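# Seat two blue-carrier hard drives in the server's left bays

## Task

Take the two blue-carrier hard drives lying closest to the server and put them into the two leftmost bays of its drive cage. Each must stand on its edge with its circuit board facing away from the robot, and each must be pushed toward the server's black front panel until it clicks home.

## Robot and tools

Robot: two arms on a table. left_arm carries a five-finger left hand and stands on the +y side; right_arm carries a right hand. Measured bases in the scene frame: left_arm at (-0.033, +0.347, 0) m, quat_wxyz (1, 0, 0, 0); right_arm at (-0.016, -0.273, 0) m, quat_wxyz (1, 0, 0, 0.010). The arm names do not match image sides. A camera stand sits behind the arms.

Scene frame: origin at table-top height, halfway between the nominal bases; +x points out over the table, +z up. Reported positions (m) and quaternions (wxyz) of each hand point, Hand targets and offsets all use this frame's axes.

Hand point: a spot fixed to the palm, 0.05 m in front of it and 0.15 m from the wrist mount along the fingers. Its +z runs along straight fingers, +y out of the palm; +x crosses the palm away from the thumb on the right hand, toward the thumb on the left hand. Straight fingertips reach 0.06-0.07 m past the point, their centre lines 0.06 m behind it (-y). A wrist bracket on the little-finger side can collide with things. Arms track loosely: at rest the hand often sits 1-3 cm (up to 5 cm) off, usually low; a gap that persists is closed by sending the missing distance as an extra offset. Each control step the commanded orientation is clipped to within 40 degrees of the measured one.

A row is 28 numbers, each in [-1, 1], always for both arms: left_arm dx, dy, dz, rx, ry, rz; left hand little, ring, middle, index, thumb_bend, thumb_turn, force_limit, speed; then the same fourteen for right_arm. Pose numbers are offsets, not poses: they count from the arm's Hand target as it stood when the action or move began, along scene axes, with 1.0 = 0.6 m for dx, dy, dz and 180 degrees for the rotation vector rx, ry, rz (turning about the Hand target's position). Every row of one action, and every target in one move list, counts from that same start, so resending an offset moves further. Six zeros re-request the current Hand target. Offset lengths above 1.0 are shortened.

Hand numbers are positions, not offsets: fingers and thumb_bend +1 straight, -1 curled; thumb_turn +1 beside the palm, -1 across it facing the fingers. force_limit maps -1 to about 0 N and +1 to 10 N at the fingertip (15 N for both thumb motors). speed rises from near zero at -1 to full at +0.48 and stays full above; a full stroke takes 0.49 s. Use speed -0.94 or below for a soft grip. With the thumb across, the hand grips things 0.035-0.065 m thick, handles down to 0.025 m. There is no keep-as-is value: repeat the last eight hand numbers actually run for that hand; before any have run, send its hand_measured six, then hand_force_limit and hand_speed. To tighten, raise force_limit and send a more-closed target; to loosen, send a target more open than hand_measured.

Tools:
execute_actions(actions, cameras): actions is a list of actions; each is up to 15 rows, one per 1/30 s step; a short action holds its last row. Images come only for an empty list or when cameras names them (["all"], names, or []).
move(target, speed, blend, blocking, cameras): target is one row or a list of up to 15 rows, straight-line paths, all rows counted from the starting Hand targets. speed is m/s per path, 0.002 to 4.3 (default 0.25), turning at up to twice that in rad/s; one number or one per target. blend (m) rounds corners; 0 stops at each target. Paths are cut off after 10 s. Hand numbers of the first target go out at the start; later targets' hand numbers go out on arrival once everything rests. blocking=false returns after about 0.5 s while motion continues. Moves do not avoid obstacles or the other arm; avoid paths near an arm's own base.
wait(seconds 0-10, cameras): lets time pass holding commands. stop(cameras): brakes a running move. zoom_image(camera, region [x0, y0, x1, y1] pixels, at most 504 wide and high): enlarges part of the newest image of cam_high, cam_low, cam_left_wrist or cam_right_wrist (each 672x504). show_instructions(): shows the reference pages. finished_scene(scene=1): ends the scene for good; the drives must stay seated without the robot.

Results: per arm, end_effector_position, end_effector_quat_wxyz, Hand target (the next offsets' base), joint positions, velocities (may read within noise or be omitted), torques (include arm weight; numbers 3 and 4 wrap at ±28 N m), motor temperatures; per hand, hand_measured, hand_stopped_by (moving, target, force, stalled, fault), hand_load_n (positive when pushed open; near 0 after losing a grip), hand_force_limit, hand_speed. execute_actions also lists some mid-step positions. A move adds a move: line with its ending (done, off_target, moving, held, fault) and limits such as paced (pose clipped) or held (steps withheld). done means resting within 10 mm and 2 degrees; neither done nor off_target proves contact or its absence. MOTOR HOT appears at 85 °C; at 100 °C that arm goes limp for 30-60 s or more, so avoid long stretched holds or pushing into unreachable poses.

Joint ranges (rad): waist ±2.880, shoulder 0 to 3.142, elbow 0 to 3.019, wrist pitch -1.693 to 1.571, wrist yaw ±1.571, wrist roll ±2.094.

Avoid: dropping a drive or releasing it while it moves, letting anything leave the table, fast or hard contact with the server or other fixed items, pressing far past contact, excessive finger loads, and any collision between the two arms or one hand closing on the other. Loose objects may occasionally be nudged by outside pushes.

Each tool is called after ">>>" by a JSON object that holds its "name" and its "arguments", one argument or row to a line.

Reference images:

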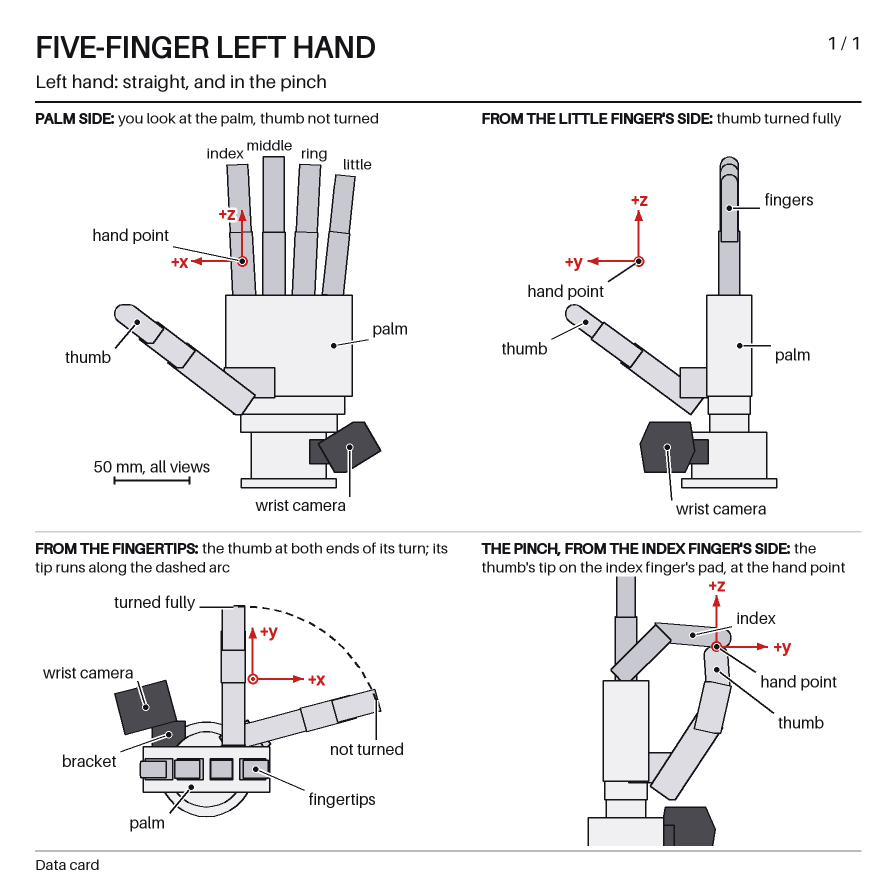

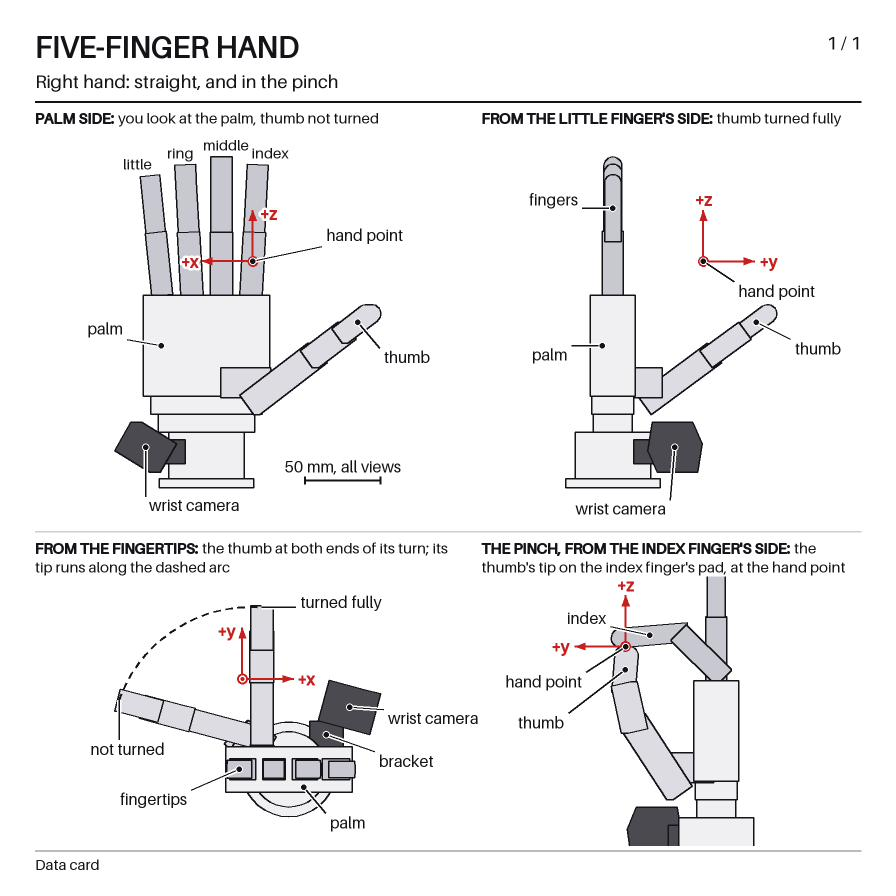

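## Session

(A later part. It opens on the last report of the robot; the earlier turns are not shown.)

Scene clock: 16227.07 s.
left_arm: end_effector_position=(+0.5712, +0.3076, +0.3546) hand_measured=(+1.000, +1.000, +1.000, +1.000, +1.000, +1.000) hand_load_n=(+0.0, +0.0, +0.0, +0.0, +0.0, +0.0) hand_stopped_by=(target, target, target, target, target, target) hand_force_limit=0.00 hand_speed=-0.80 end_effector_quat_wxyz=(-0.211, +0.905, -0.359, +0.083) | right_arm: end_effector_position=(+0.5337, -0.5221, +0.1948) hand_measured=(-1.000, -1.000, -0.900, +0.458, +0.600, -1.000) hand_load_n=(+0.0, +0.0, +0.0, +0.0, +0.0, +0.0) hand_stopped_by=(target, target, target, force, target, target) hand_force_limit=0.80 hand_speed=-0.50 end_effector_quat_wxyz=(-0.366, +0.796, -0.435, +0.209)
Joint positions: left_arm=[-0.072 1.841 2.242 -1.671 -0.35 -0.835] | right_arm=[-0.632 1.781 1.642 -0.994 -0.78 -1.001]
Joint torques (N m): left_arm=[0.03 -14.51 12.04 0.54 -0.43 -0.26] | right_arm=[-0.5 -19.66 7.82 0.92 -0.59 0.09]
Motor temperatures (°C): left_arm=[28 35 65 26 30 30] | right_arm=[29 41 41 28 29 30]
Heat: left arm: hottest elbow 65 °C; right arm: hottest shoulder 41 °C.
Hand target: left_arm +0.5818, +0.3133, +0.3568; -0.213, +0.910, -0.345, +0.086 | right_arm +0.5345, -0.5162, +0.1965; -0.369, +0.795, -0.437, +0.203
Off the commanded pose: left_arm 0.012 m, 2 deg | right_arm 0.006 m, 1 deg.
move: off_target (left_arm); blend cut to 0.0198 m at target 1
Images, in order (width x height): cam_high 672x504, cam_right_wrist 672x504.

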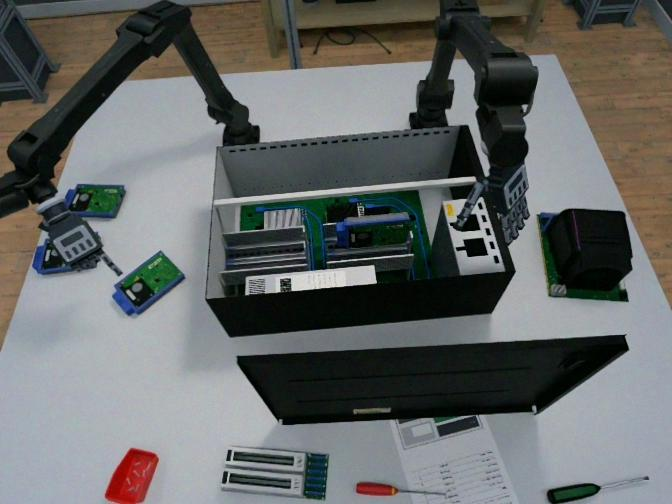

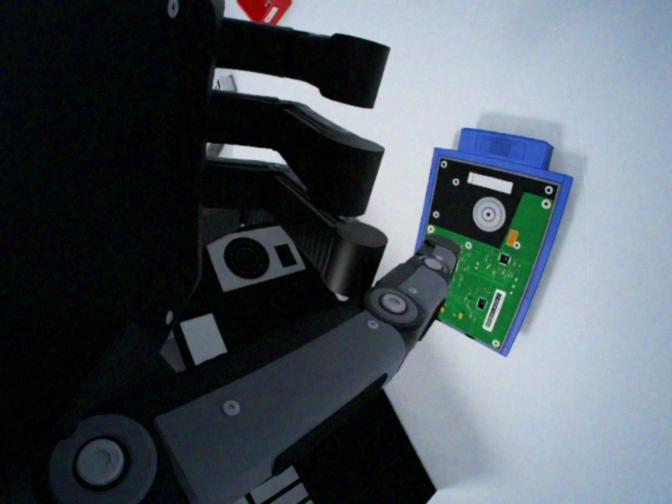

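>>> {"name": "move", "arguments": {
  "target": [
    [0,0,0,0,0,0,1,1,1,1,1,1,0,-0.8, 0.081,-0.082,-0.05,0,0,0.02,-1,-1,-0.9,1,1,-1,0.3,0.3],
    [0,0,0,0,0,0,1,1,1,1,1,1,0,-0.8, 0.081,-0.082,-0.197,0,0,0.02,-1,-1,-0.9,1,1,-1,0.3,0.3]
  ],
  "speed": 0.12,
  "cameras": ["cam_right_wrist"]
}}

>>> {"name": "zoom_image", "arguments": {
  "camera": "cam_right_wrist",
  "region": [340, 160, 540, 320]
}}

Scene clock: 16284.43 s.
left_arm: end_effector_position=(+0.5712, +0.3076, +0.3546) hand_measured=(+1.000, +1.000, +1.000, +1.000, +1.000, +1.000) hand_load_n=(+0.0, +0.0, +0.0, +0.0, +0.0, +0.0) hand_stopped_by=(target, target, target, target, target, target) hand_force_limit=0.00 hand_speed=-0.80 end_effector_quat_wxyz=(-0.211, +0.905, -0.359, +0.083) | right_arm: end_effector_position=(+0.5818, -0.5585, +0.0877) hand_measured=(-1.000, -1.000, -0.900, +1.000, +1.000, -1.000) hand_load_n=(+0.0, +0.0, +0.0, +0.0, +0.0, +0.0) hand_stopped_by=(target, target, target, target, target, target) hand_force_limit=0.30 hand_speed=0.30 end_effector_quat_wxyz=(-0.376, +0.807, -0.413, +0.189)
Joint positions: left_arm=[-0.072 1.841 2.242 -1.671 -0.35 -0.835] | right_arm=[-0.638 2.045 1.758 -0.926 -0.811 -1.088]
Joint torques (N m): left_arm=[-0.09 -14.68 12 0.53 -0.43 -0.27] | right_arm=[-1.9 -21.83 7.66 1.62 -0.65 -0.17]
Motor temperatures (°C): left_arm=[28 35 65 26 30 30] | right_arm=[29 39 42 28 29 30]
Heat: left arm: hottest elbow 65 °C; right arm: hottest elbow 42 °C.
Hand target: left_arm +0.5818, +0.3133, +0.3568; -0.213, +0.910, -0.345, +0.086 | right_arm +0.5831, -0.5655, +0.0784; -0.375, +0.808, -0.412, +0.192
Off the commanded pose: left_arm 0.012 m, 2 deg | right_arm 0.012 m, 0 deg.
move: off_target (left_arm, right_arm)
Images, in order (width x height): cam_right_wrist 672x504.

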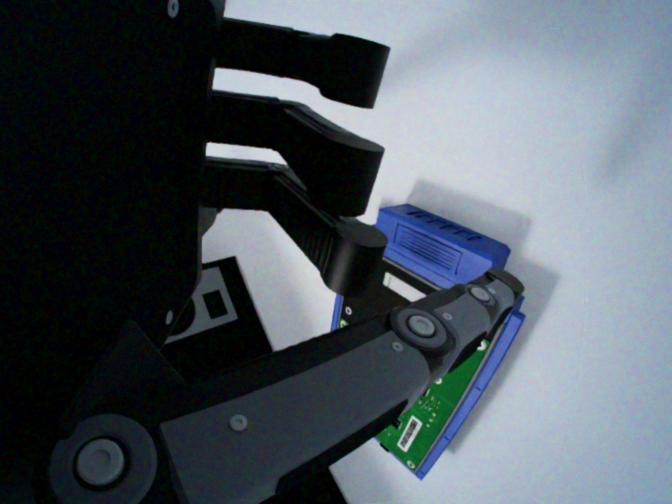

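Scaled by 2.520 from the camera's 672x504 image, which has a finer 960x720 frame.

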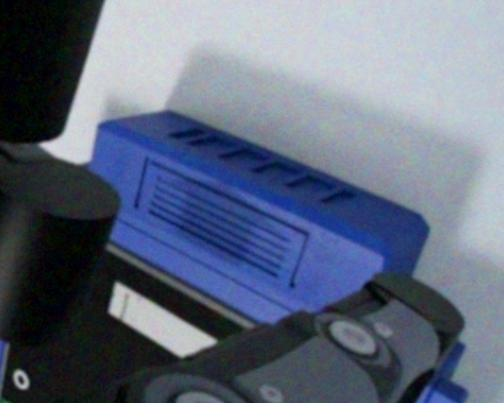

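>>> {"name": "move", "arguments": {
  "target": [
    [0,0,0,0,0,0,1,1,1,1,1,1,0,-0.8, -0.0137,0.0418,0.0,0,0,0,-1,-1,-0.9,1,1,-1,0.3,0.3],
    [0,0,0,0,0,0,1,1,1,1,1,1,0,-0.8, -0.0137,0.0418,-0.103,0,0,0,-1,-1,-0.9,1,1,-1,0.3,0.3]
  ],
  "speed": 0.07
}}

>>> {"name": "execute_actions", "arguments": {
  "actions": [
    [[0,0,0,0,0,0,1,1,1,1,1,1,0,-0.8, 0,0,0,0,0,0,-1,-1,-0.9,1,0.6,-1,0.0,-0.6]],
    [[0,0,0,0,0,0,1,1,1,1,1,1,0,-0.8, 0,0,0,0,0,0,-1,-1,-0.9,1,0.6,-1,0.0,-0.6]]
  ],
  "cameras": ["cam_right_wrist"]
}}

>>> {"name": "zoom_image", "arguments": {
  "camera": "cam_right_wrist",
  "region": [300, 190, 500, 350]
}}

Scene clock: 16324.80 s.
left_arm: end_effector_position=(+0.5712, +0.3076, +0.3546) hand_measured=(+1.000, +1.000, +1.000, +1.000, +1.000, +1.000) hand_load_n=(-0.5, +0.0, +0.0, +0.0, +0.0, +0.0) hand_stopped_by=(target, target, target, target, target, target) hand_force_limit=0.00 hand_speed=-0.80 end_effector_quat_wxyz=(-0.211, +0.905, -0.359, +0.083) | right_arm: end_effector_position=(+0.5732, -0.5443, +0.0306) hand_measured=(-1.000, -1.000, -0.900, +1.000, +1.000, -1.000) hand_load_n=(-0.5, +0.0, +0.0, +0.0, -0.5, -0.5) hand_stopped_by=(target, target, target, target, target, target) hand_force_limit=0.30 hand_speed=0.30 end_effector_quat_wxyz=(-0.373, +0.809, -0.406, +0.201)
Joint positions: left_arm=[-0.072 1.841 2.242 -1.671 -0.35 -0.835] | right_arm=[-0.627 2.046 1.597 -0.73 -0.805 -1.079]
Joint torques (N m): left_arm=[0.03 -14.56 12.01 0.54 -0.42 -0.26] | right_arm=[-0.67 -20.72 6.93 1.63 -0.5 0.09]
Motor temperatures (°C): left_arm=[28 35 65 26 30 30] | right_arm=[29 37 40 28 29 30]
Heat: left arm: hottest elbow 65 °C; right arm: hottest elbow 40 °C.
Hand target: left_arm +0.5818, +0.3133, +0.3568; -0.213, +0.910, -0.345, +0.086 | right_arm +0.5749, -0.5403, +0.0164; -0.375, +0.808, -0.412, +0.192
Off the commanded pose: left_arm 0.012 m, 2 deg | right_arm 0.015 m, 1 deg.
move: off_target (left_arm, right_arm)

Scene clock: 16326.00 s.
left_arm: end_effector_position=(+0.5712, +0.3076, +0.3546) hand_measured=(+1.000, +1.000, +1.000, +1.000, +1.000, +1.000) hand_load_n=(+0.0, +0.0, +0.0, +0.0, +0.0, +0.0) hand_stopped_by=(target, target, target, target, target, target) hand_force_limit=0.00 hand_speed=-0.80 end_effector_quat_wxyz=(-0.211, +0.905, -0.359, +0.083) | right_arm: end_effector_position=(+0.5730, -0.5447, +0.0303) hand_measured=(-1.000, -1.000, -0.900, +1.000, +0.600, -1.000) hand_load_n=(+0.5, +0.0, +0.0, +0.0, +0.5, -0.5) hand_stopped_by=(target, target, target, target, target, target) hand_force_limit=0.00 hand_speed=-0.60 end_effector_quat_wxyz=(-0.372, +0.810, -0.407, +0.201)
Joint positions: left_arm=[-0.072 1.841 2.242 -1.671 -0.35 -0.835] | right_arm=[-0.627 2.046 1.597 -0.73 -0.803 -1.079]
Joint torques (N m): left_arm=[-0.09 -14.68 11.97 0.54 -0.44 -0.27] | right_arm=[-0.62 -20.72 6.93 1.62 -0.62 0.08]
Motor temperatures (°C): left_arm=[28 35 65 26 30 30] | right_arm=[29 37 40 28 29 30]
Heat: left arm: hottest elbow 65 °C; right arm: hottest elbow 40 °C.
Hand target: left_arm +0.5818, +0.3133, +0.3568; -0.213, +0.910, -0.345, +0.086 | right_arm +0.5749, -0.5403, +0.0164; -0.375, +0.808, -0.412, +0.192
Off the commanded pose: left_arm 0.012 m, 2 deg | right_arm 0.015 m, 1 deg.
Step readings (end_effector_position of left_arm | right_arm):
0: (+0.5712, +0.3076, +0.3546) | (+0.5732, -0.5443, +0.0306)
1: (+0.5712, +0.3076, +0.3546) | (+0.5732, -0.5443, +0.0306)
2: (+0.5712, +0.3076, +0.3546) | (+0.5732, -0.5443, +0.0306)
4: (+0.5712, +0.3076, +0.3546) | (+0.5732, -0.5443, +0.0306)
8: (+0.5712, +0.3076, +0.3546) | (+0.5731, -0.5444, +0.0305)
15: (+0.5712, +0.3076, +0.3546) | (+0.5730, -0.5447, +0.0303)
16: (+0.5712, +0.3076, +0.3546) | (+0.5730, -0.5447, +0.0303)
17: (+0.5712, +0.3076, +0.3546) | (+0.5730, -0.5447, +0.0303)
19: (+0.5712, +0.3076, +0.3546) | (+0.5730, -0.5447, +0.0303)
23: (+0.5712, +0.3076, +0.3546) | (+0.5730, -0.5447, +0.0303)
30: (+0.5712, +0.3076, +0.3546) | (+0.5730, -0.5447, +0.0303)
Images, in order (width x height): cam_right_wrist 672x504.

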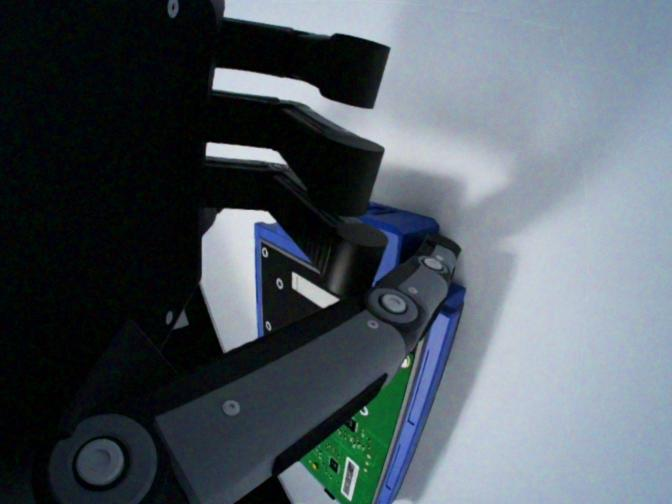

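Scaled by 2.520 from the camera's 672x504 image, which has a finer 960x720 frame.

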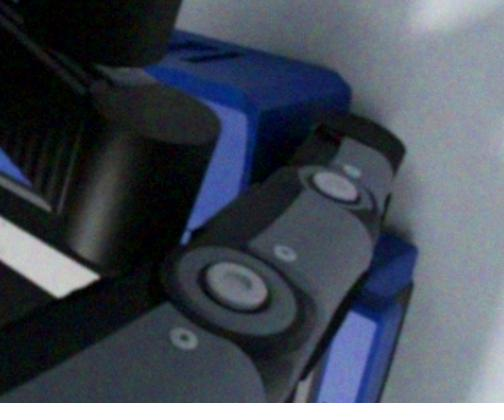

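>>> {"name": "move", "arguments": {
  "target": [0,0,0,0,0,0,1,1,1,1,1,1,0,-0.8, 0.0,0.0,-0.02,0,0,0,-1,-1,-0.9,1,0.6,-1,0.0,-0.6],
  "speed": 0.04
}}

Scene clock: 16338.57 s.
left_arm: end_effector_position=(+0.5712, +0.3076, +0.3546) hand_measured=(+1.000, +1.000, +1.000, +1.000, +1.000, +1.000) hand_load_n=(+0.0, +0.0, +0.0, +0.0, +0.0, +0.0) hand_stopped_by=(target, target, target, target, target, target) hand_force_limit=0.00 hand_speed=-0.80 end_effector_quat_wxyz=(-0.211, +0.905, -0.359, +0.083) | right_arm: end_effector_position=(+0.5741, -0.5455, +0.0226) hand_measured=(-1.000, -1.000, -0.900, +1.000, +0.600, -1.000) hand_load_n=(-0.5, +0.0, +0.0, +0.0, +0.5, -0.5) hand_stopped_by=(target, target, target, target, target, target) hand_force_limit=0.00 hand_speed=-0.60 end_effector_quat_wxyz=(-0.372, +0.810, -0.406, +0.204)
Joint positions: left_arm=[-0.072 1.841 2.242 -1.671 -0.35 -0.835] | right_arm=[-0.627 2.055 1.588 -0.706 -0.803 -1.079]
Joint torques (N m): left_arm=[-0.03 -14.62 12 0.53 -0.43 -0.26] | right_arm=[-0.62 -20.25 6.71 1.69 -0.62 0.09]
Motor temperatures (°C): left_arm=[28 35 65 26 30 30] | right_arm=[29 37 40 28 29 30]
Heat: left arm: hottest elbow 65 °C; right arm: hottest elbow 40 °C.
Hand target: left_arm +0.5818, +0.3133, +0.3568; -0.213, +0.910, -0.345, +0.086 | right_arm +0.5749, -0.5403, +0.0045; -0.375, +0.808, -0.412, +0.192
Off the commanded pose: left_arm 0.012 m, 2 deg | right_arm 0.019 m, 2 deg.
move: off_target (left_arm, right_arm)

>>> {"name": "execute_actions", "arguments": {
  "actions": [
    [[0,0,0,0,0,0,1,1,1,1,1,1,0,-0.8, 0,0,0,0,0,0,-1,-1,-0.9,0.0,0.6,-1,0.7,-0.5]],
    [[0,0,0,0,0,0,1,1,1,1,1,1,0,-0.8, 0,0,0,0,0,0,-1,-1,-0.9,0.0,0.6,-1,0.7,-0.5]],
    [[0,0,0,0,0,0,1,1,1,1,1,1,0,-0.8, 0,0,0,0,0,0,-1,-1,-0.9,0.0,0.6,-1,0.7,-0.5]]
  ]
}}

>>> {"name": "move", "arguments": {
  "target": [0,0,0,0,0,0,1,1,1,1,1,1,0,-0.8, 0.0,0.0,0.13,0,0,0,-1,-1,-0.9,0.0,0.6,-1,0.7,-0.5],
  "speed": 0.04,
  "cameras": ["cam_right_wrist"]
}}

Scene clock: 16355.50 s.
left_arm: end_effector_position=(+0.5712, +0.3076, +0.3546) hand_measured=(+1.000, +1.000, +1.000, +1.000, +1.000, +1.000) hand_load_n=(+0.0, +0.0, +0.0, +0.0, +0.0, -0.5) hand_stopped_by=(target, target, target, target, target, target) hand_force_limit=0.00 hand_speed=-0.80 end_effector_quat_wxyz=(-0.211, +0.905, -0.359, +0.083) | right_arm: end_effector_position=(+0.5755, -0.5446, +0.0238) hand_measured=(-1.000, -1.000, -0.900, +0.502, +0.602, -1.000) hand_load_n=(+0.0, +0.0, +0.0, +6.0, +7.0, -1.0) hand_stopped_by=(target, target, target, force, target, target) hand_force_limit=0.70 hand_speed=-0.50 end_effector_quat_wxyz=(-0.376, +0.808, -0.404, +0.205)
Joint positions: left_arm=[-0.072 1.841 2.242 -1.671 -0.35 -0.835] | right_arm=[-0.627 2.055 1.588 -0.701 -0.811 -1.075]
Joint torques (N m): left_arm=[0.03 -14.62 12.03 0.55 -0.43 -0.26] | right_arm=[-0.67 -20.31 6.72 1.5 -0.27 0.05]
Motor temperatures (°C): left_arm=[28 35 65 26 30 30] | right_arm=[29 37 40 28 29 30]
Heat: left arm: hottest elbow 65 °C; right arm: hottest elbow 40 °C.
Hand target: left_arm +0.5818, +0.3133, +0.3568; -0.213, +0.910, -0.345, +0.086 | right_arm +0.5750, -0.5403, +0.0045; -0.376, +0.808, -0.412, +0.192
Off the commanded pose: left_arm 0.012 m, 2 deg | right_arm 0.020 m, 2 deg.
Step readings (end_effector_position of left_arm | right_arm):
0: (+0.5712, +0.3076, +0.3546) | (+0.5741, -0.5455, +0.0226)
1: (+0.5712, +0.3076, +0.3546) | (+0.5741, -0.5455, +0.0226)
2: (+0.5712, +0.3076, +0.3546) | (+0.5741, -0.5455, +0.0226)
4: (+0.5712, +0.3076, +0.3546) | (+0.5741, -0.5455, +0.0226)
8: (+0.5712, +0.3076, +0.3546) | (+0.5741, -0.5455, +0.0226)
15: (+0.5712, +0.3076, +0.3546) | (+0.5754, -0.5451, +0.0235)
16: (+0.5712, +0.3076, +0.3546) | (+0.5755, -0.5448, +0.0237)
17: (+0.5712, +0.3076, +0.3546) | (+0.5755, -0.5446, +0.0238)
19: (+0.5712, +0.3076, +0.3546) | (+0.5755, -0.5446, +0.0238)
23: (+0.5712, +0.3076, +0.3546) | (+0.5755, -0.5446, +0.0238)
30: (+0.5712, +0.3076, +0.3546) | (+0.5755, -0.5446, +0.0238)
31: (+0.5712, +0.3076, +0.3546) | (+0.5755, -0.5446, +0.0238)
32: (+0.5712, +0.3076, +0.3546) | (+0.5755, -0.5446, +0.0238)
34: (+0.5712, +0.3076, +0.3546) | (+0.5755, -0.5446, +0.0238)
38: (+0.5712, +0.3076, +0.3546) | (+0.5755, -0.5446, +0.0238)
45: (+0.5712, +0.3076, +0.3546) | (+0.5755, -0.5446, +0.0238)

Scene clock: 16358.07 s.
left_arm: end_effector_position=(+0.5712, +0.3076, +0.3546) hand_measured=(+1.000, +1.000, +1.000, +1.000, +1.000, +1.000) hand_load_n=(+0.5, +0.0, +0.5, +0.0, +0.0, +0.0) hand_stopped_by=(target, target, target, target, target, target) hand_force_limit=0.00 hand_speed=-0.80 end_effector_quat_wxyz=(-0.211, +0.905, -0.359, +0.083) | right_arm: end_effector_position=(+0.5625, -0.5373, +0.0639) hand_measured=(-1.000, -1.000, -0.900, +0.500, +0.600, -1.000) hand_load_n=(+0.5, +0.0, +0.0, +0.0, +0.0, +0.0) hand_stopped_by=(target, target, target, force, target, target) hand_force_limit=0.70 hand_speed=-0.50 end_effector_quat_wxyz=(-0.376, +0.807, -0.418, +0.178)
Joint positions: left_arm=[-0.072 1.841 2.242 -1.671 -0.35 -0.835] | right_arm=[-0.627 2.006 1.632 -0.853 -0.803 -1.075]
Joint torques (N m): left_arm=[0.09 -14.62 12.01 0.51 -0.43 -0.25] | right_arm=[-0.62 -23.06 9.81 0.73 -0.64 0.06]
Motor temperatures (°C): left_arm=[28 35 65 26 30 30] | right_arm=[29 37 40 28 29 30]
Heat: left arm: hottest elbow 65 °C; right arm: hottest elbow 40 °C.
Hand target: left_arm +0.5818, +0.3133, +0.3568; -0.213, +0.910, -0.345, +0.086 | right_arm +0.5749, -0.5403, +0.0825; -0.376, +0.808, -0.412, +0.192
Off the commanded pose: left_arm 0.012 m, 2 deg | right_arm 0.023 m, 2 deg.
move: off_target (left_arm, right_arm)
Images, in order (width x height): cam_right_wrist 672x504.

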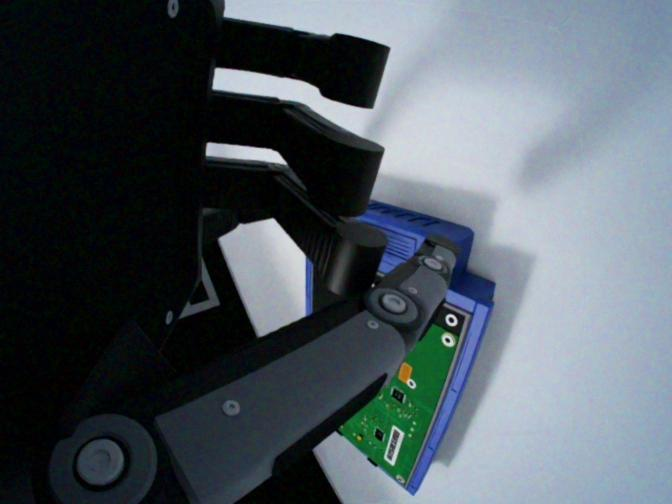

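>>> {"name": "execute_actions", "arguments": {
  "actions": [
    [[0,0,0,0,0,0,1,1,1,1,1,1,0,-0.8, 0,0,0.01,0,0,0,-1,-1,-0.9,1,1,-1,0.3,0.2]]
  ]
}}

>>> {"name": "move", "arguments": {
  "target": [0,0,0,0,0,0,1,1,1,1,1,1,0,-0.8, 0.0,0.0,-0.125,0,0,0,-1,-1,-0.9,1,1,-1,0.3,0.2],
  "speed": 0.06
}}

>>> {"name": "execute_actions", "arguments": {
  "actions": [
    [[0,0,0,0,0,0,1,1,1,1,1,1,0,-0.8, 0,0,0,0,0,0,-1,-1,-0.9,1,0.6,-1,0.0,-0.6]],
    [[0,0,0,0,0,0,1,1,1,1,1,1,0,-0.8, 0,0,0,0,0,0,-1,-1,-0.9,1,0.6,-1,0.0,-0.6]]
  ],
  "cameras": ["cam_right_wrist"]
}}

>>> {"name": "zoom_image", "arguments": {
  "camera": "cam_right_wrist",
  "region": [300, 190, 500, 350]
}}

Scene clock: 16382.40 s.
left_arm: end_effector_position=(+0.5712, +0.3076, +0.3546) hand_measured=(+1.000, +1.000, +1.000, +1.000, +1.000, +1.000) hand_load_n=(+0.0, +0.0, +0.0, +0.0, +0.0, +0.0) hand_stopped_by=(target, target, target, target, target, target) hand_force_limit=0.00 hand_speed=-0.80 end_effector_quat_wxyz=(-0.211, +0.905, -0.359, +0.083) | right_arm: end_effector_position=(+0.5611, -0.5363, +0.0650) hand_measured=(-1.000, -1.000, -0.900, +1.000, +1.000, -1.000) hand_load_n=(+0.0, +0.0, +0.0, +0.0, +0.0, +0.0) hand_stopped_by=(target, target, target, target, target, target) hand_force_limit=0.30 hand_speed=0.20 end_effector_quat_wxyz=(-0.376, +0.807, -0.420, +0.174)
Joint positions: left_arm=[-0.072 1.841 2.242 -1.671 -0.35 -0.835] | right_arm=[-0.627 2.006 1.635 -0.866 -0.803 -1.075]
Joint torques (N m): left_arm=[-0.03 -14.62 12.01 0.54 -0.43 -0.27] | right_arm=[-0.67 -23.53 10.07 0.76 -0.65 0.06]
Motor temperatures (°C): left_arm=[28 35 65 26 30 30] | right_arm=[29 40 42 28 29 30]
Heat: left arm: hottest elbow 65 °C; right arm: hottest elbow 42 °C.
Hand target: left_arm +0.5818, +0.3133, +0.3568; -0.213, +0.910, -0.345, +0.086 | right_arm +0.5749, -0.5403, +0.0885; -0.375, +0.808, -0.412, +0.192
Off the commanded pose: left_arm 0.012 m, 2 deg | right_arm 0.028 m, 2 deg.
Step readings (end_effector_position of left_arm | right_arm):
0: (+0.5712, +0.3076, +0.3546) | (+0.5625, -0.5373, +0.0639)
1: (+0.5712, +0.3076, +0.3546) | (+0.5625, -0.5373, +0.0639)
2: (+0.5712, +0.3076, +0.3546) | (+0.5623, -0.5371, +0.0638)
4: (+0.5712, +0.3076, +0.3546) | (+0.5615, -0.5366, +0.0637)
8: (+0.5712, +0.3076, +0.3546) | (+0.5607, -0.5360, +0.0640)
15: (+0.5712, +0.3076, +0.3546) | (+0.5611, -0.5363, +0.0650)

Scene clock: 16384.20 s.
left_arm: end_effector_position=(+0.5712, +0.3076, +0.3546) hand_measured=(+1.000, +1.000, +1.000, +1.000, +1.000, +1.000) hand_load_n=(+0.0, +0.0, +0.0, +0.0, +0.0, +0.0) hand_stopped_by=(target, target, target, target, target, target) hand_force_limit=0.00 hand_speed=-0.80 end_effector_quat_wxyz=(-0.211, +0.905, -0.359, +0.083) | right_arm: end_effector_position=(+0.5720, -0.5439, +0.0258) hand_measured=(-1.000, -1.000, -0.900, +1.000, +1.000, -1.000) hand_load_n=(+0.5, +0.0, +0.0, +0.0, +0.0, +0.0) hand_stopped_by=(target, target, target, target, target, target) hand_force_limit=0.30 hand_speed=0.20 end_effector_quat_wxyz=(-0.373, +0.809, -0.409, +0.198)
Joint positions: left_arm=[-0.072 1.841 2.242 -1.671 -0.35 -0.835] | right_arm=[-0.627 2.051 1.592 -0.725 -0.803 -1.075]
Joint torques (N m): left_arm=[-0.09 -14.62 11.99 0.51 -0.43 -0.26] | right_arm=[-0.62 -20.84 7.02 1.7 -0.62 0.05]
Motor temperatures (°C): left_arm=[28 35 65 26 30 30] | right_arm=[29 40 42 28 29 30]
Heat: left arm: hottest elbow 65 °C; right arm: hottest elbow 42 °C.
Hand target: left_arm +0.5818, +0.3133, +0.3568; -0.213, +0.910, -0.345, +0.086 | right_arm +0.5749, -0.5403, +0.0135; -0.376, +0.808, -0.412, +0.192
Off the commanded pose: left_arm 0.012 m, 2 deg | right_arm 0.013 m, 1 deg.
move: off_target (left_arm, right_arm)

Scene clock: 16385.40 s.
left_arm: end_effector_position=(+0.5712, +0.3076, +0.3546) hand_measured=(+1.000, +1.000, +1.000, +1.000, +1.000, +1.000) hand_load_n=(+0.0, +0.0, +0.0, +0.0, +0.0, +0.0) hand_stopped_by=(target, target, target, target, target, target) hand_force_limit=0.00 hand_speed=-0.80 end_effector_quat_wxyz=(-0.211, +0.905, -0.359, +0.083) | right_arm: end_effector_position=(+0.5720, -0.5439, +0.0258) hand_measured=(-1.000, -1.000, -0.900, +1.000, +0.600, -1.000) hand_load_n=(+0.0, +0.0, +0.0, +0.0, +0.0, +0.0) hand_stopped_by=(target, target, target, target, target, target) hand_force_limit=0.00 hand_speed=-0.60 end_effector_quat_wxyz=(-0.373, +0.809, -0.409, +0.198)
Joint positions: left_arm=[-0.072 1.841 2.242 -1.671 -0.35 -0.835] | right_arm=[-0.627 2.051 1.592 -0.725 -0.803 -1.075]
Joint torques (N m): left_arm=[-0.09 -14.68 12 0.5 -0.43 -0.27] | right_arm=[-0.62 -20.84 7.04 1.68 -0.62 0.05]
Motor temperatures (°C): left_arm=[28 35 65 26 30 30] | right_arm=[29 40 42 28 29 30]
Heat: left arm: hottest elbow 65 °C; right arm: hottest elbow 42 °C.
Hand target: left_arm +0.5818, +0.3133, +0.3568; -0.213, +0.910, -0.345, +0.086 | right_arm +0.5749, -0.5403, +0.0135; -0.376, +0.808, -0.412, +0.192
Off the commanded pose: left_arm 0.012 m, 2 deg | right_arm 0.013 m, 1 deg.
Step readings (end_effector_position of left_arm | right_arm):
0: (+0.5712, +0.3076, +0.3546) | (+0.5720, -0.5439, +0.0258)
1: (+0.5712, +0.3076, +0.3546) | (+0.5720, -0.5439, +0.0258)
2: (+0.5712, +0.3076, +0.3546) | (+0.5720, -0.5439, +0.0258)
4: (+0.5712, +0.3076, +0.3546) | (+0.5720, -0.5439, +0.0258)
8: (+0.5712, +0.3076, +0.3546) | (+0.5720, -0.5439, +0.0258)
15: (+0.5712, +0.3076, +0.3546) | (+0.5720, -0.5439, +0.0258)
16: (+0.5712, +0.3076, +0.3546) | (+0.5720, -0.5439, +0.0258)
17: (+0.5712, +0.3076, +0.3546) | (+0.5720, -0.5439, +0.0258)
19: (+0.5712, +0.3076, +0.3546) | (+0.5720, -0.5439, +0.0258)
23: (+0.5712, +0.3076, +0.3546) | (+0.5720, -0.5439, +0.0258)
30: (+0.5712, +0.3076, +0.3546) | (+0.5720, -0.5439, +0.0258)
Images, in order (width x height): cam_right_wrist 672x504.

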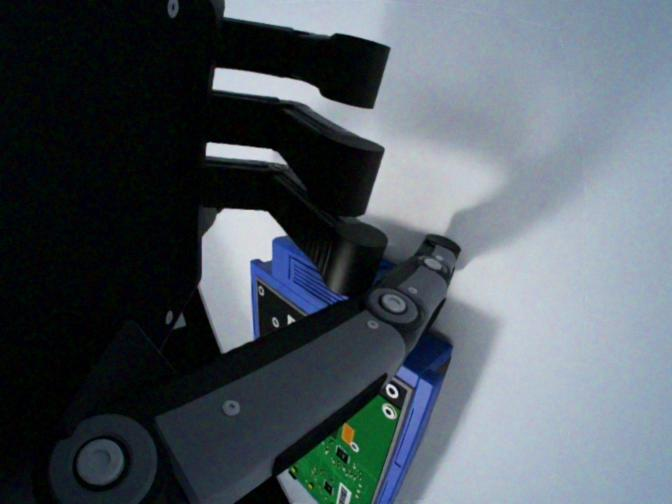

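Scaled by 2.520 from the camera's 672x504 image, which has a finer 960x720 frame.

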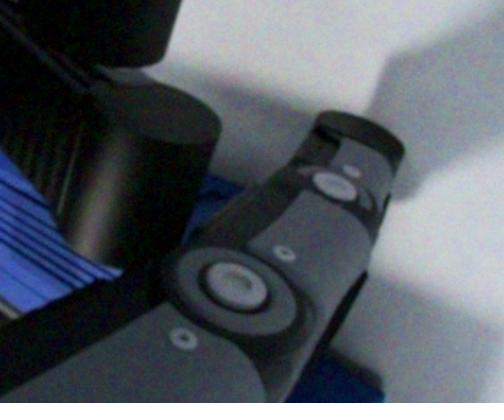

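>>> {"name": "move", "arguments": {
  "target": [
    [0,0,0,0,0,0,1,1,1,1,1,1,0,-0.8, 0.0,0.0,0.11,0,0,0,-1,-1,-0.9,1,1,-1,0.3,0.2],
    [0,0,0,0,0,0,1,1,1,1,1,1,0,-0.8, -0.018,0.010,0.12,0,0,0,-1,-1,-0.9,1,1,-1,0.3,0.2],
    [0,0,0,0,0,0,1,1,1,1,1,1,0,-0.8, -0.018,0.010,0.108,0,0,0,-1,-1,-0.9,1,1,-1,0.3,0.2]
  ],
  "speed": 0.08,
  "cameras": ["cam_right_wrist"]
}}

>>> {"name": "zoom_image", "arguments": {
  "camera": "cam_right_wrist",
  "region": [340, 160, 540, 320]
}}

Scene clock: 16402.73 s.
left_arm: end_effector_position=(+0.5712, +0.3076, +0.3546) hand_measured=(+1.000, +1.000, +1.000, +1.000, +1.000, +1.000) hand_load_n=(+0.0, +0.0, +0.0, +0.0, +0.0, +0.0) hand_stopped_by=(target, target, target, target, target, target) hand_force_limit=0.00 hand_speed=-0.80 end_effector_quat_wxyz=(-0.211, +0.905, -0.359, +0.083) | right_arm: end_effector_position=(+0.5606, -0.5360, +0.0742) hand_measured=(-1.000, -1.000, -0.900, +1.000, +1.000, -1.000) hand_load_n=(+0.0, +0.0, +0.0, +0.0, +0.0, +0.0) hand_stopped_by=(target, target, target, target, target, target) hand_force_limit=0.30 hand_speed=0.20 end_effector_quat_wxyz=(-0.375, +0.808, -0.415, +0.187)
Joint positions: left_arm=[-0.072 1.841 2.242 -1.671 -0.35 -0.835] | right_arm=[-0.627 1.98 1.617 -0.846 -0.803 -1.075]
Joint torques (N m): left_arm=[-0.03 -14.68 12.01 0.54 -0.42 -0.27] | right_arm=[-0.85 -22.71 7.15 1.55 -0.65 0.02]
Motor temperatures (°C): left_arm=[28 35 65 26 30 30] | right_arm=[29 38 42 28 29 30]
Heat: left arm: hottest elbow 65 °C; right arm: hottest elbow 42 °C.
Hand target: left_arm +0.5818, +0.3133, +0.3568; -0.213, +0.910, -0.345, +0.086 | right_arm +0.5641, -0.5343, +0.0782; -0.375, +0.808, -0.412, +0.192
Off the commanded pose: left_arm 0.012 m, 2 deg | right_arm 0.006 m, 1 deg.
move: off_target (left_arm)
Images, in order (width x height): cam_right_wrist 672x504.

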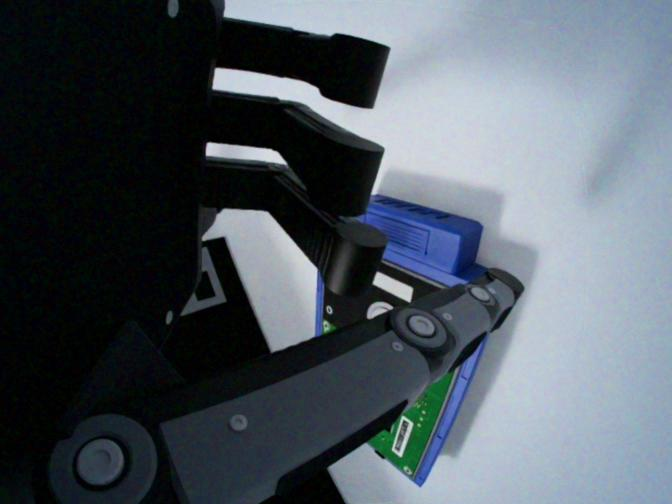

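Scaled by 2.520 from the camera's 672x504 image, which has a finer 960x720 frame.

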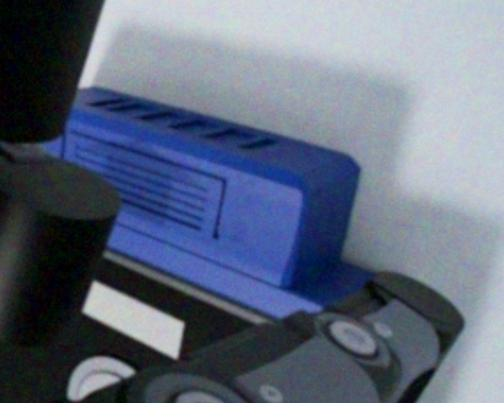

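>>> {"name": "move", "arguments": {
  "target": [
    [0,0,0,0,0,0,1,1,1,1,1,1,0,-0.8, 0.004,0.0347,0.01,0,0,0.008,-1,-1,-0.9,1,1,-1,0.3,0.3],
    [0,0,0,0,0,0,1,1,1,1,1,1,0,-0.8, 0.004,0.0347,-0.104,0,0,0.008,-1,-1,-0.9,1,1,-1,0.3,0.3]
  ],
  "speed": 0.07
}}

>>> {"name": "execute_actions", "arguments": {
  "actions": [
    [[0,0,0,0,0,0,1,1,1,1,1,1,0,-0.8, 0,0,0,0,0,0,-1,-1,-0.9,1,0.6,-1,0.0,-0.6]],
    [[0,0,0,0,0,0,1,1,1,1,1,1,0,-0.8, 0,0,0,0,0,0,-1,-1,-0.9,1,0.6,-1,0.0,-0.6]]
  ],
  "cameras": ["cam_right_wrist"]
}}

>>> {"name": "zoom_image", "arguments": {
  "camera": "cam_right_wrist",
  "region": [300, 190, 500, 350]
}}

Scene clock: 16454.03 s.
left_arm: end_effector_position=(+0.5712, +0.3076, +0.3546) hand_measured=(+1.000, +1.000, +1.000, +1.000, +1.000, +1.000) hand_load_n=(+0.0, +0.0, +0.0, +0.0, +0.0, +0.0) hand_stopped_by=(target, target, target, target, target, target) hand_force_limit=0.00 hand_speed=-0.80 end_effector_quat_wxyz=(-0.211, +0.905, -0.359, +0.083) | right_arm: end_effector_position=(+0.5688, -0.5171, +0.0484) hand_measured=(-1.000, -1.000, -0.900, +1.000, +1.000, -1.000) hand_load_n=(+0.0, +0.0, +0.0, +0.0, +0.5, +2.0) hand_stopped_by=(target, target, target, target, target, target) hand_force_limit=0.30 hand_speed=0.30 end_effector_quat_wxyz=(-0.378, +0.811, -0.397, +0.204)
Joint positions: left_arm=[-0.072 1.841 2.242 -1.671 -0.35 -0.835] | right_arm=[-0.597 1.977 1.53 -0.701 -0.807 -1.056]
Joint torques (N m): left_arm=[0.03 -14.68 12.01 0.54 -0.43 -0.27] | right_arm=[-0.85 -18.08 6.05 2.02 -0.38 -0.16]
Motor temperatures (°C): left_arm=[28 35 65 26 30 30] | right_arm=[29 38 39 28 29 30]
Heat: left arm: hottest elbow 65 °C; right arm: hottest elbow 39 °C.
Hand target: left_arm +0.5818, +0.3133, +0.3568; -0.213, +0.910, -0.345, +0.086 | right_arm +0.5666, -0.5137, +0.0159; -0.378, +0.813, -0.402, +0.187
Off the commanded pose: left_arm 0.012 m, 2 deg | right_arm 0.033 m, 2 deg.
move: off_target (left_arm, right_arm)

Scene clock: 16455.23 s.
left_arm: end_effector_position=(+0.5712, +0.3076, +0.3546) hand_measured=(+1.000, +1.000, +1.000, +1.000, +1.000, +1.000) hand_load_n=(-0.5, +0.0, +0.0, +0.0, +0.0, -0.5) hand_stopped_by=(target, target, target, target, target, target) hand_force_limit=0.00 hand_speed=-0.80 end_effector_quat_wxyz=(-0.211, +0.905, -0.359, +0.083) | right_arm: end_effector_position=(+0.5696, -0.5180, +0.0468) hand_measured=(-1.000, -1.000, -0.900, +1.000, +0.600, -1.000) hand_load_n=(+0.0, +0.0, +0.0, -0.5, +0.5, -1.0) hand_stopped_by=(target, target, target, target, target, target) hand_force_limit=0.00 hand_speed=-0.60 end_effector_quat_wxyz=(-0.377, +0.811, -0.396, +0.207)
Joint positions: left_arm=[-0.072 1.841 2.242 -1.671 -0.35 -0.835] | right_arm=[-0.597 1.979 1.527 -0.693 -0.805 -1.055]
Joint torques (N m): left_arm=[-0.03 -14.62 12.04 0.5 -0.43 -0.27] | right_arm=[-0.85 -17.79 6.23 1.65 -0.47 -0.13]
Motor temperatures (°C): left_arm=[28 35 65 26 30 30] | right_arm=[29 38 39 28 29 30]
Heat: left arm: hottest elbow 65 °C; right arm: hottest elbow 39 °C.
Hand target: left_arm +0.5818, +0.3133, +0.3568; -0.213, +0.910, -0.345, +0.086 | right_arm +0.5665, -0.5136, +0.0158; -0.378, +0.813, -0.402, +0.187
Off the commanded pose: left_arm 0.012 m, 2 deg | right_arm 0.031 m, 2 deg.
Step readings (end_effector_position of left_arm | right_arm):
0: (+0.5712, +0.3076, +0.3546) | (+0.5688, -0.5171, +0.0484)
1: (+0.5712, +0.3076, +0.3546) | (+0.5688, -0.5171, +0.0484)
2: (+0.5712, +0.3076, +0.3546) | (+0.5688, -0.5171, +0.0484)
4: (+0.5712, +0.3076, +0.3546) | (+0.5689, -0.5172, +0.0484)
8: (+0.5712, +0.3076, +0.3546) | (+0.5699, -0.5178, +0.0486)
15: (+0.5712, +0.3076, +0.3546) | (+0.5702, -0.5183, +0.0486)
16: (+0.5712, +0.3076, +0.3546) | (+0.5702, -0.5183, +0.0486)
17: (+0.5712, +0.3076, +0.3546) | (+0.5701, -0.5182, +0.0482)
19: (+0.5712, +0.3076, +0.3546) | (+0.5699, -0.5182, +0.0479)
23: (+0.5712, +0.3076, +0.3546) | (+0.5696, -0.5180, +0.0470)
30: (+0.5712, +0.3076, +0.3546) | (+0.5696, -0.5180, +0.0468)
Images, in order (width x height): cam_right_wrist 672x504.

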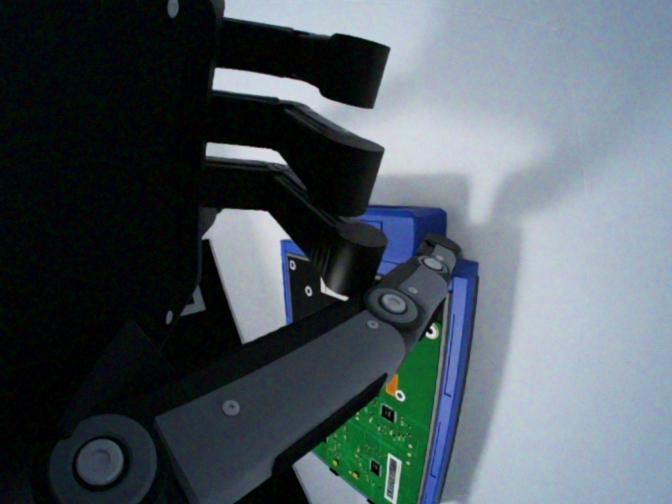

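Scaled by 2.520 from the camera's 672x504 image, which has a finer 960x720 frame.

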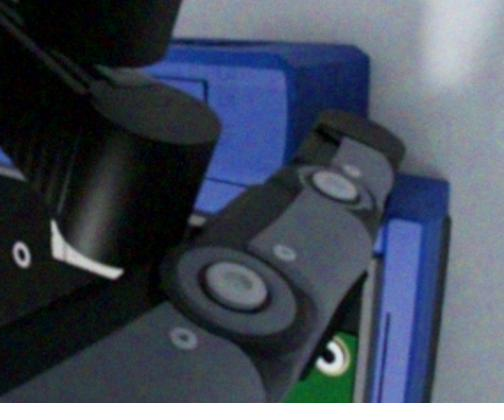

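>>> {"name": "execute_actions", "arguments": {
  "actions": [
    [[0,0,0,0,0,0,1,1,1,1,1,1,0,-0.8, 0.0,0.0,0.07,0,0,0,-1,-1,-0.9,1,1,-1,0.3,0.2]],
    [[0,0,0,0,0,0,1,1,1,1,1,1,0,-0.8, 0.0,0.0,0.06,0,0,0,-1,-1,-0.9,1,1,-1,0.3,0.2]]
  ],
  "cameras": ["cam_right_wrist","cam_high"]
}}

>>> {"name": "zoom_image", "arguments": {
  "camera": "cam_right_wrist",
  "region": [340, 140, 540, 300]
}}

Scene clock: 16468.03 s.
left_arm: end_effector_position=(+0.5712, +0.3076, +0.3546) hand_measured=(+1.000, +1.000, +1.000, +1.000, +1.000, +1.000) hand_load_n=(+0.0, +0.5, +0.0, +0.0, +0.0, +0.0) hand_stopped_by=(target, target, target, target, target, target) hand_force_limit=0.00 hand_speed=-0.80 end_effector_quat_wxyz=(-0.211, +0.905, -0.359, +0.083) | right_arm: end_effector_position=(+0.5543, -0.5075, +0.0743) hand_measured=(-1.000, -1.000, -0.900, +1.000, +1.000, -1.000) hand_load_n=(+0.0, +0.0, +0.0, -0.5, +0.0, +0.0) hand_stopped_by=(target, target, target, target, target, target) hand_force_limit=0.30 hand_speed=0.20 end_effector_quat_wxyz=(-0.381, +0.810, -0.414, +0.169)
Joint positions: left_arm=[-0.072 1.841 2.242 -1.671 -0.35 -0.835] | right_arm=[-0.596 1.95 1.569 -0.847 -0.805 -1.056]
Joint torques (N m): left_arm=[-0.03 -14.62 12 0.54 -0.43 -0.27] | right_arm=[-0.91 -22.42 9.81 0.76 -0.5 -0.11]
Motor temperatures (°C): left_arm=[28 35 65 26 30 30] | right_arm=[29 38 39 28 28 30]
Heat: left arm: hottest elbow 65 °C; right arm: hottest elbow 39 °C.
Hand target: left_arm +0.5818, +0.3133, +0.3568; -0.213, +0.910, -0.345, +0.086 | right_arm +0.5665, -0.5136, +0.0939; -0.378, +0.813, -0.402, +0.187
Off the commanded pose: left_arm 0.012 m, 2 deg | right_arm 0.024 m, 3 deg.
Step readings (end_effector_position of left_arm | right_arm):
0: (+0.5712, +0.3076, +0.3546) | (+0.5696, -0.5180, +0.0468)
1: (+0.5712, +0.3076, +0.3546) | (+0.5696, -0.5180, +0.0468)
2: (+0.5712, +0.3076, +0.3546) | (+0.5690, -0.5176, +0.0466)
4: (+0.5712, +0.3076, +0.3546) | (+0.5670, -0.5157, +0.0476)
8: (+0.5712, +0.3076, +0.3546) | (+0.5616, -0.5122, +0.0485)
15: (+0.5712, +0.3076, +0.3546) | (+0.5589, -0.5102, +0.0482)
16: (+0.5712, +0.3076, +0.3546) | (+0.5589, -0.5102, +0.0484)
17: (+0.5712, +0.3076, +0.3546) | (+0.5578, -0.5096, +0.0492)
19: (+0.5712, +0.3076, +0.3546) | (+0.5542, -0.5074, +0.0502)
23: (+0.5712, +0.3076, +0.3546) | (+0.5509, -0.5054, +0.0571)
30: (+0.5712, +0.3076, +0.3546) | (+0.5540, -0.5073, +0.0725)
Images, in order (width x height): cam_high 672x504, cam_right_wrist 672x504.

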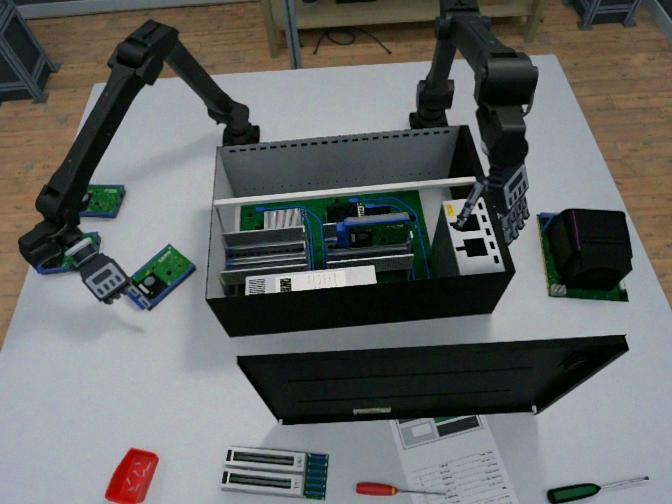

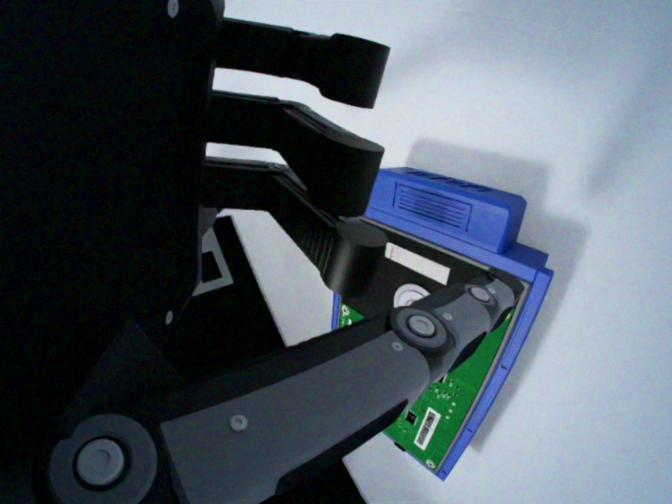

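Scaled by 2.520 from the camera's 672x504 image, which has a finer 960x720 frame.

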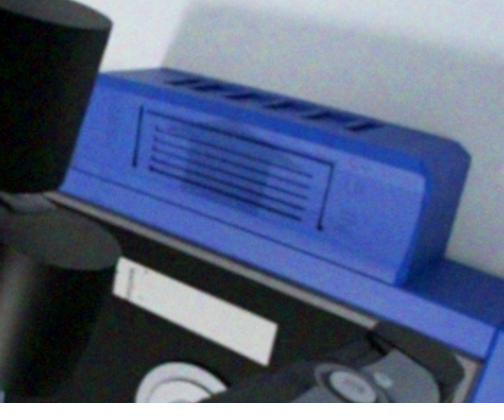

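>>> {"name": "move", "arguments": {
  "target": [
    [0,0,0,0,0,0,1,1,1,1,1,1,0,-0.8, -0.007,0.005,0.0,0,0,0.008,-1,-1,-0.9,1,1,-1,0.3,0.3],
    [0,0,0,0,0,0,1,1,1,1,1,1,0,-0.8, -0.007,0.005,-0.035,0,0,0.008,-1,-1,-0.9,1,1,-1,0.3,0.3]
  ],
  "speed": 0.07,
  "cameras": ["cam_right_wrist"]
}}

>>> {"name": "zoom_image", "arguments": {
  "camera": "cam_right_wrist",
  "region": [340, 160, 540, 320]
}}

Scene clock: 16505.97 s.
left_arm: end_effector_position=(+0.5712, +0.3076, +0.3546) hand_measured=(+1.000, +1.000, +1.000, +1.000, +1.000, +1.000) hand_load_n=(+0.0, +0.0, +0.0, +0.0, +0.0, -0.5) hand_stopped_by=(target, target, target, target, target, target) hand_force_limit=0.00 hand_speed=-0.80 end_effector_quat_wxyz=(-0.211, +0.905, -0.359, +0.083) | right_arm: end_effector_position=(+0.5557, -0.5088, +0.0742) hand_measured=(-1.000, -1.000, -0.900, +1.000, +1.000, -1.000) hand_load_n=(+0.0, +0.0, +0.0, +0.0, +0.0, +0.0) hand_stopped_by=(target, target, target, target, target, target) hand_force_limit=0.30 hand_speed=0.30 end_effector_quat_wxyz=(-0.381, +0.815, -0.401, +0.175)
Joint positions: left_arm=[-0.072 1.841 2.242 -1.671 -0.35 -0.835] | right_arm=[-0.596 1.95 1.569 -0.844 -0.81 -1.083]
Joint torques (N m): left_arm=[-0.09 -14.62 12.03 0.53 -0.43 -0.26] | right_arm=[-0.91 -20.66 7.84 1.61 -0.68 -0.19]
Motor temperatures (°C): left_arm=[28 35 66 26 30 30] | right_arm=[29 41 43 28 28 30]
Heat: left arm: hottest elbow 66 °C; right arm: hottest elbow 43 °C.
Hand target: left_arm +0.5818, +0.3133, +0.3568; -0.213, +0.910, -0.345, +0.086 | right_arm +0.5623, -0.5106, +0.0729; -0.380, +0.818, -0.392, +0.182
Off the commanded pose: left_arm 0.012 m, 2 deg | right_arm 0.007 m, 1 deg.
move: off_target (left_arm)
Images, in order (width x height): cam_right_wrist 672x504.

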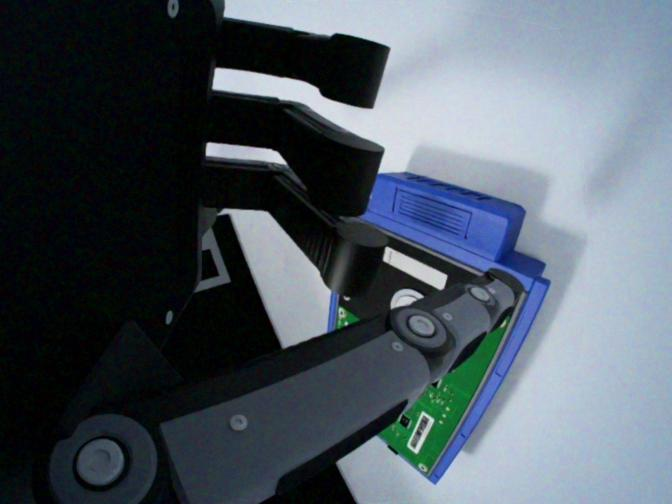

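Scaled by 2.520 from the camera's 672x504 image, which has a finer 960x720 frame.

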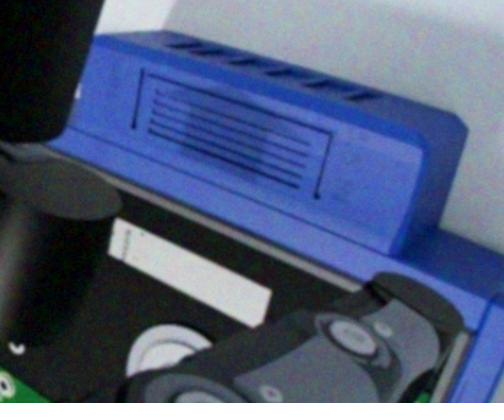

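>>> {"name": "move", "arguments": {
  "target": [
    [0,0,0,0,0,0,1,1,1,1,1,1,0,-0.8, 0.004,-0.016,0.02,0,0,0,-1,-1,-0.9,1,1,-1,0.3,0.3],
    [0,0,0,0,0,0,1,1,1,1,1,1,0,-0.8, 0.004,-0.014,-0.005,0,0,0,-1,-1,-0.9,1,1,-1,0.3,0.3]
  ],
  "speed": 0.07,
  "cameras": ["cam_right_wrist"]
}}

>>> {"name": "zoom_image", "arguments": {
  "camera": "cam_right_wrist",
  "region": [340, 160, 540, 320]
}}

Scene clock: 16554.97 s.
left_arm: end_effector_position=(+0.5712, +0.3076, +0.3546) hand_measured=(+1.000, +1.000, +1.000, +1.000, +1.000, +1.000) hand_load_n=(+0.0, +0.0, +0.0, +0.0, +0.0, +0.0) hand_stopped_by=(target, target, target, target, target, target) hand_force_limit=0.00 hand_speed=-0.80 end_effector_quat_wxyz=(-0.211, +0.905, -0.359, +0.083) | right_arm: end_effector_position=(+0.5584, -0.5104, +0.0780) hand_measured=(-1.000, -1.000, -0.900, +1.000, +1.000, -1.000) hand_load_n=(+0.5, +0.0, +0.0, +0.0, +0.0, +0.0) hand_stopped_by=(target, target, target, target, target, target) hand_force_limit=0.30 hand_speed=0.30 end_effector_quat_wxyz=(-0.381, +0.817, -0.395, +0.177)
Joint positions: left_arm=[-0.072 1.841 2.242 -1.671 -0.35 -0.835] | right_arm=[-0.596 1.954 1.585 -0.858 -0.813 -1.097]
Joint torques (N m): left_arm=[-0.03 -14.74 12.01 0.54 -0.43 -0.27] | right_arm=[-1.79 -19.49 8.43 1.63 -0.66 -0.17]
Motor temperatures (°C): left_arm=[28 35 66 26 30 30] | right_arm=[29 40 42 28 29 30]
Heat: left arm: hottest elbow 66 °C; right arm: hottest elbow 42 °C.
Hand target: left_arm +0.5818, +0.3133, +0.3568; -0.213, +0.910, -0.345, +0.086 | right_arm +0.5646, -0.5189, +0.0699; -0.380, +0.818, -0.392, +0.182
Off the commanded pose: left_arm 0.012 m, 2 deg | right_arm 0.013 m, 1 deg.
move: off_target (left_arm, right_arm)
Images, in order (width x height): cam_right_wrist 672x504.

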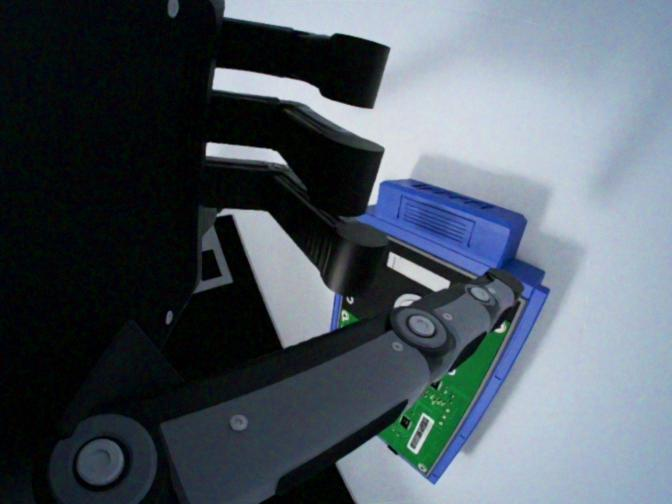

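Scaled by 2.520 from the camera's 672x504 image, which has a finer 960x720 frame.

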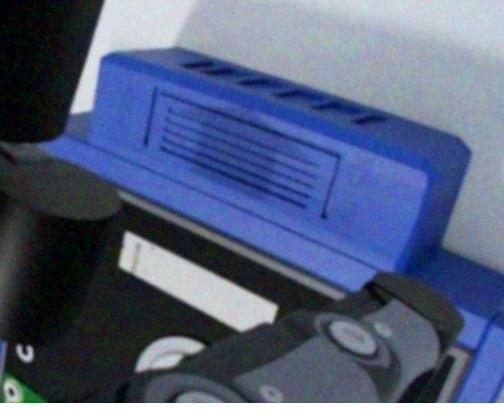

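>>> {"name": "move", "arguments": {
  "target": [
    [0,0,0,0,0,0,1,1,1,1,1,1,0,-0.8, 0.0,-0.012,0.01,0,0,0,-1,-1,-0.9,1,1,-1,0.3,0.3]
  ],
  "speed": 0.07
}}

Scene clock: 16566.30 s.
left_arm: end_effector_position=(+0.5712, +0.3076, +0.3546) hand_measured=(+1.000, +1.000, +1.000, +1.000, +1.000, +1.000) hand_load_n=(+0.0, +0.0, +0.0, +0.0, +0.0, -0.5) hand_stopped_by=(target, target, target, target, target, target) hand_force_limit=0.00 hand_speed=-0.80 end_effector_quat_wxyz=(-0.211, +0.905, -0.359, +0.083) | right_arm: end_effector_position=(+0.5554, -0.5148, +0.0758) hand_measured=(-1.000, -1.000, -0.900, +1.000, +1.000, -1.000) hand_load_n=(+0.0, +0.0, +0.0, +0.0, +0.0, +0.0) hand_stopped_by=(target, target, target, target, target, target) hand_force_limit=0.30 hand_speed=0.30 end_effector_quat_wxyz=(-0.381, +0.817, -0.396, +0.176)
Joint positions: left_arm=[-0.072 1.841 2.242 -1.671 -0.35 -0.835] | right_arm=[-0.605 1.959 1.588 -0.868 -0.816 -1.109]
Joint torques (N m): left_arm=[-0.09 -14.56 12 0.54 -0.43 -0.26] | right_arm=[-1.85 -19.6 10.06 0.73 -0.68 -0.2]
Motor temperatures (°C): left_arm=[28 35 66 26 30 30] | right_arm=[29 40 42 28 29 30]
Heat: left arm: hottest elbow 66 °C; right arm: hottest elbow 42 °C.
Hand target: left_arm +0.5818, +0.3133, +0.3568; -0.213, +0.910, -0.345, +0.086 | right_arm +0.5647, -0.5261, +0.0759; -0.380, +0.818, -0.392, +0.182
Off the commanded pose: left_arm 0.012 m, 2 deg | right_arm 0.015 m, 1 deg.
move: off_target (left_arm, right_arm)


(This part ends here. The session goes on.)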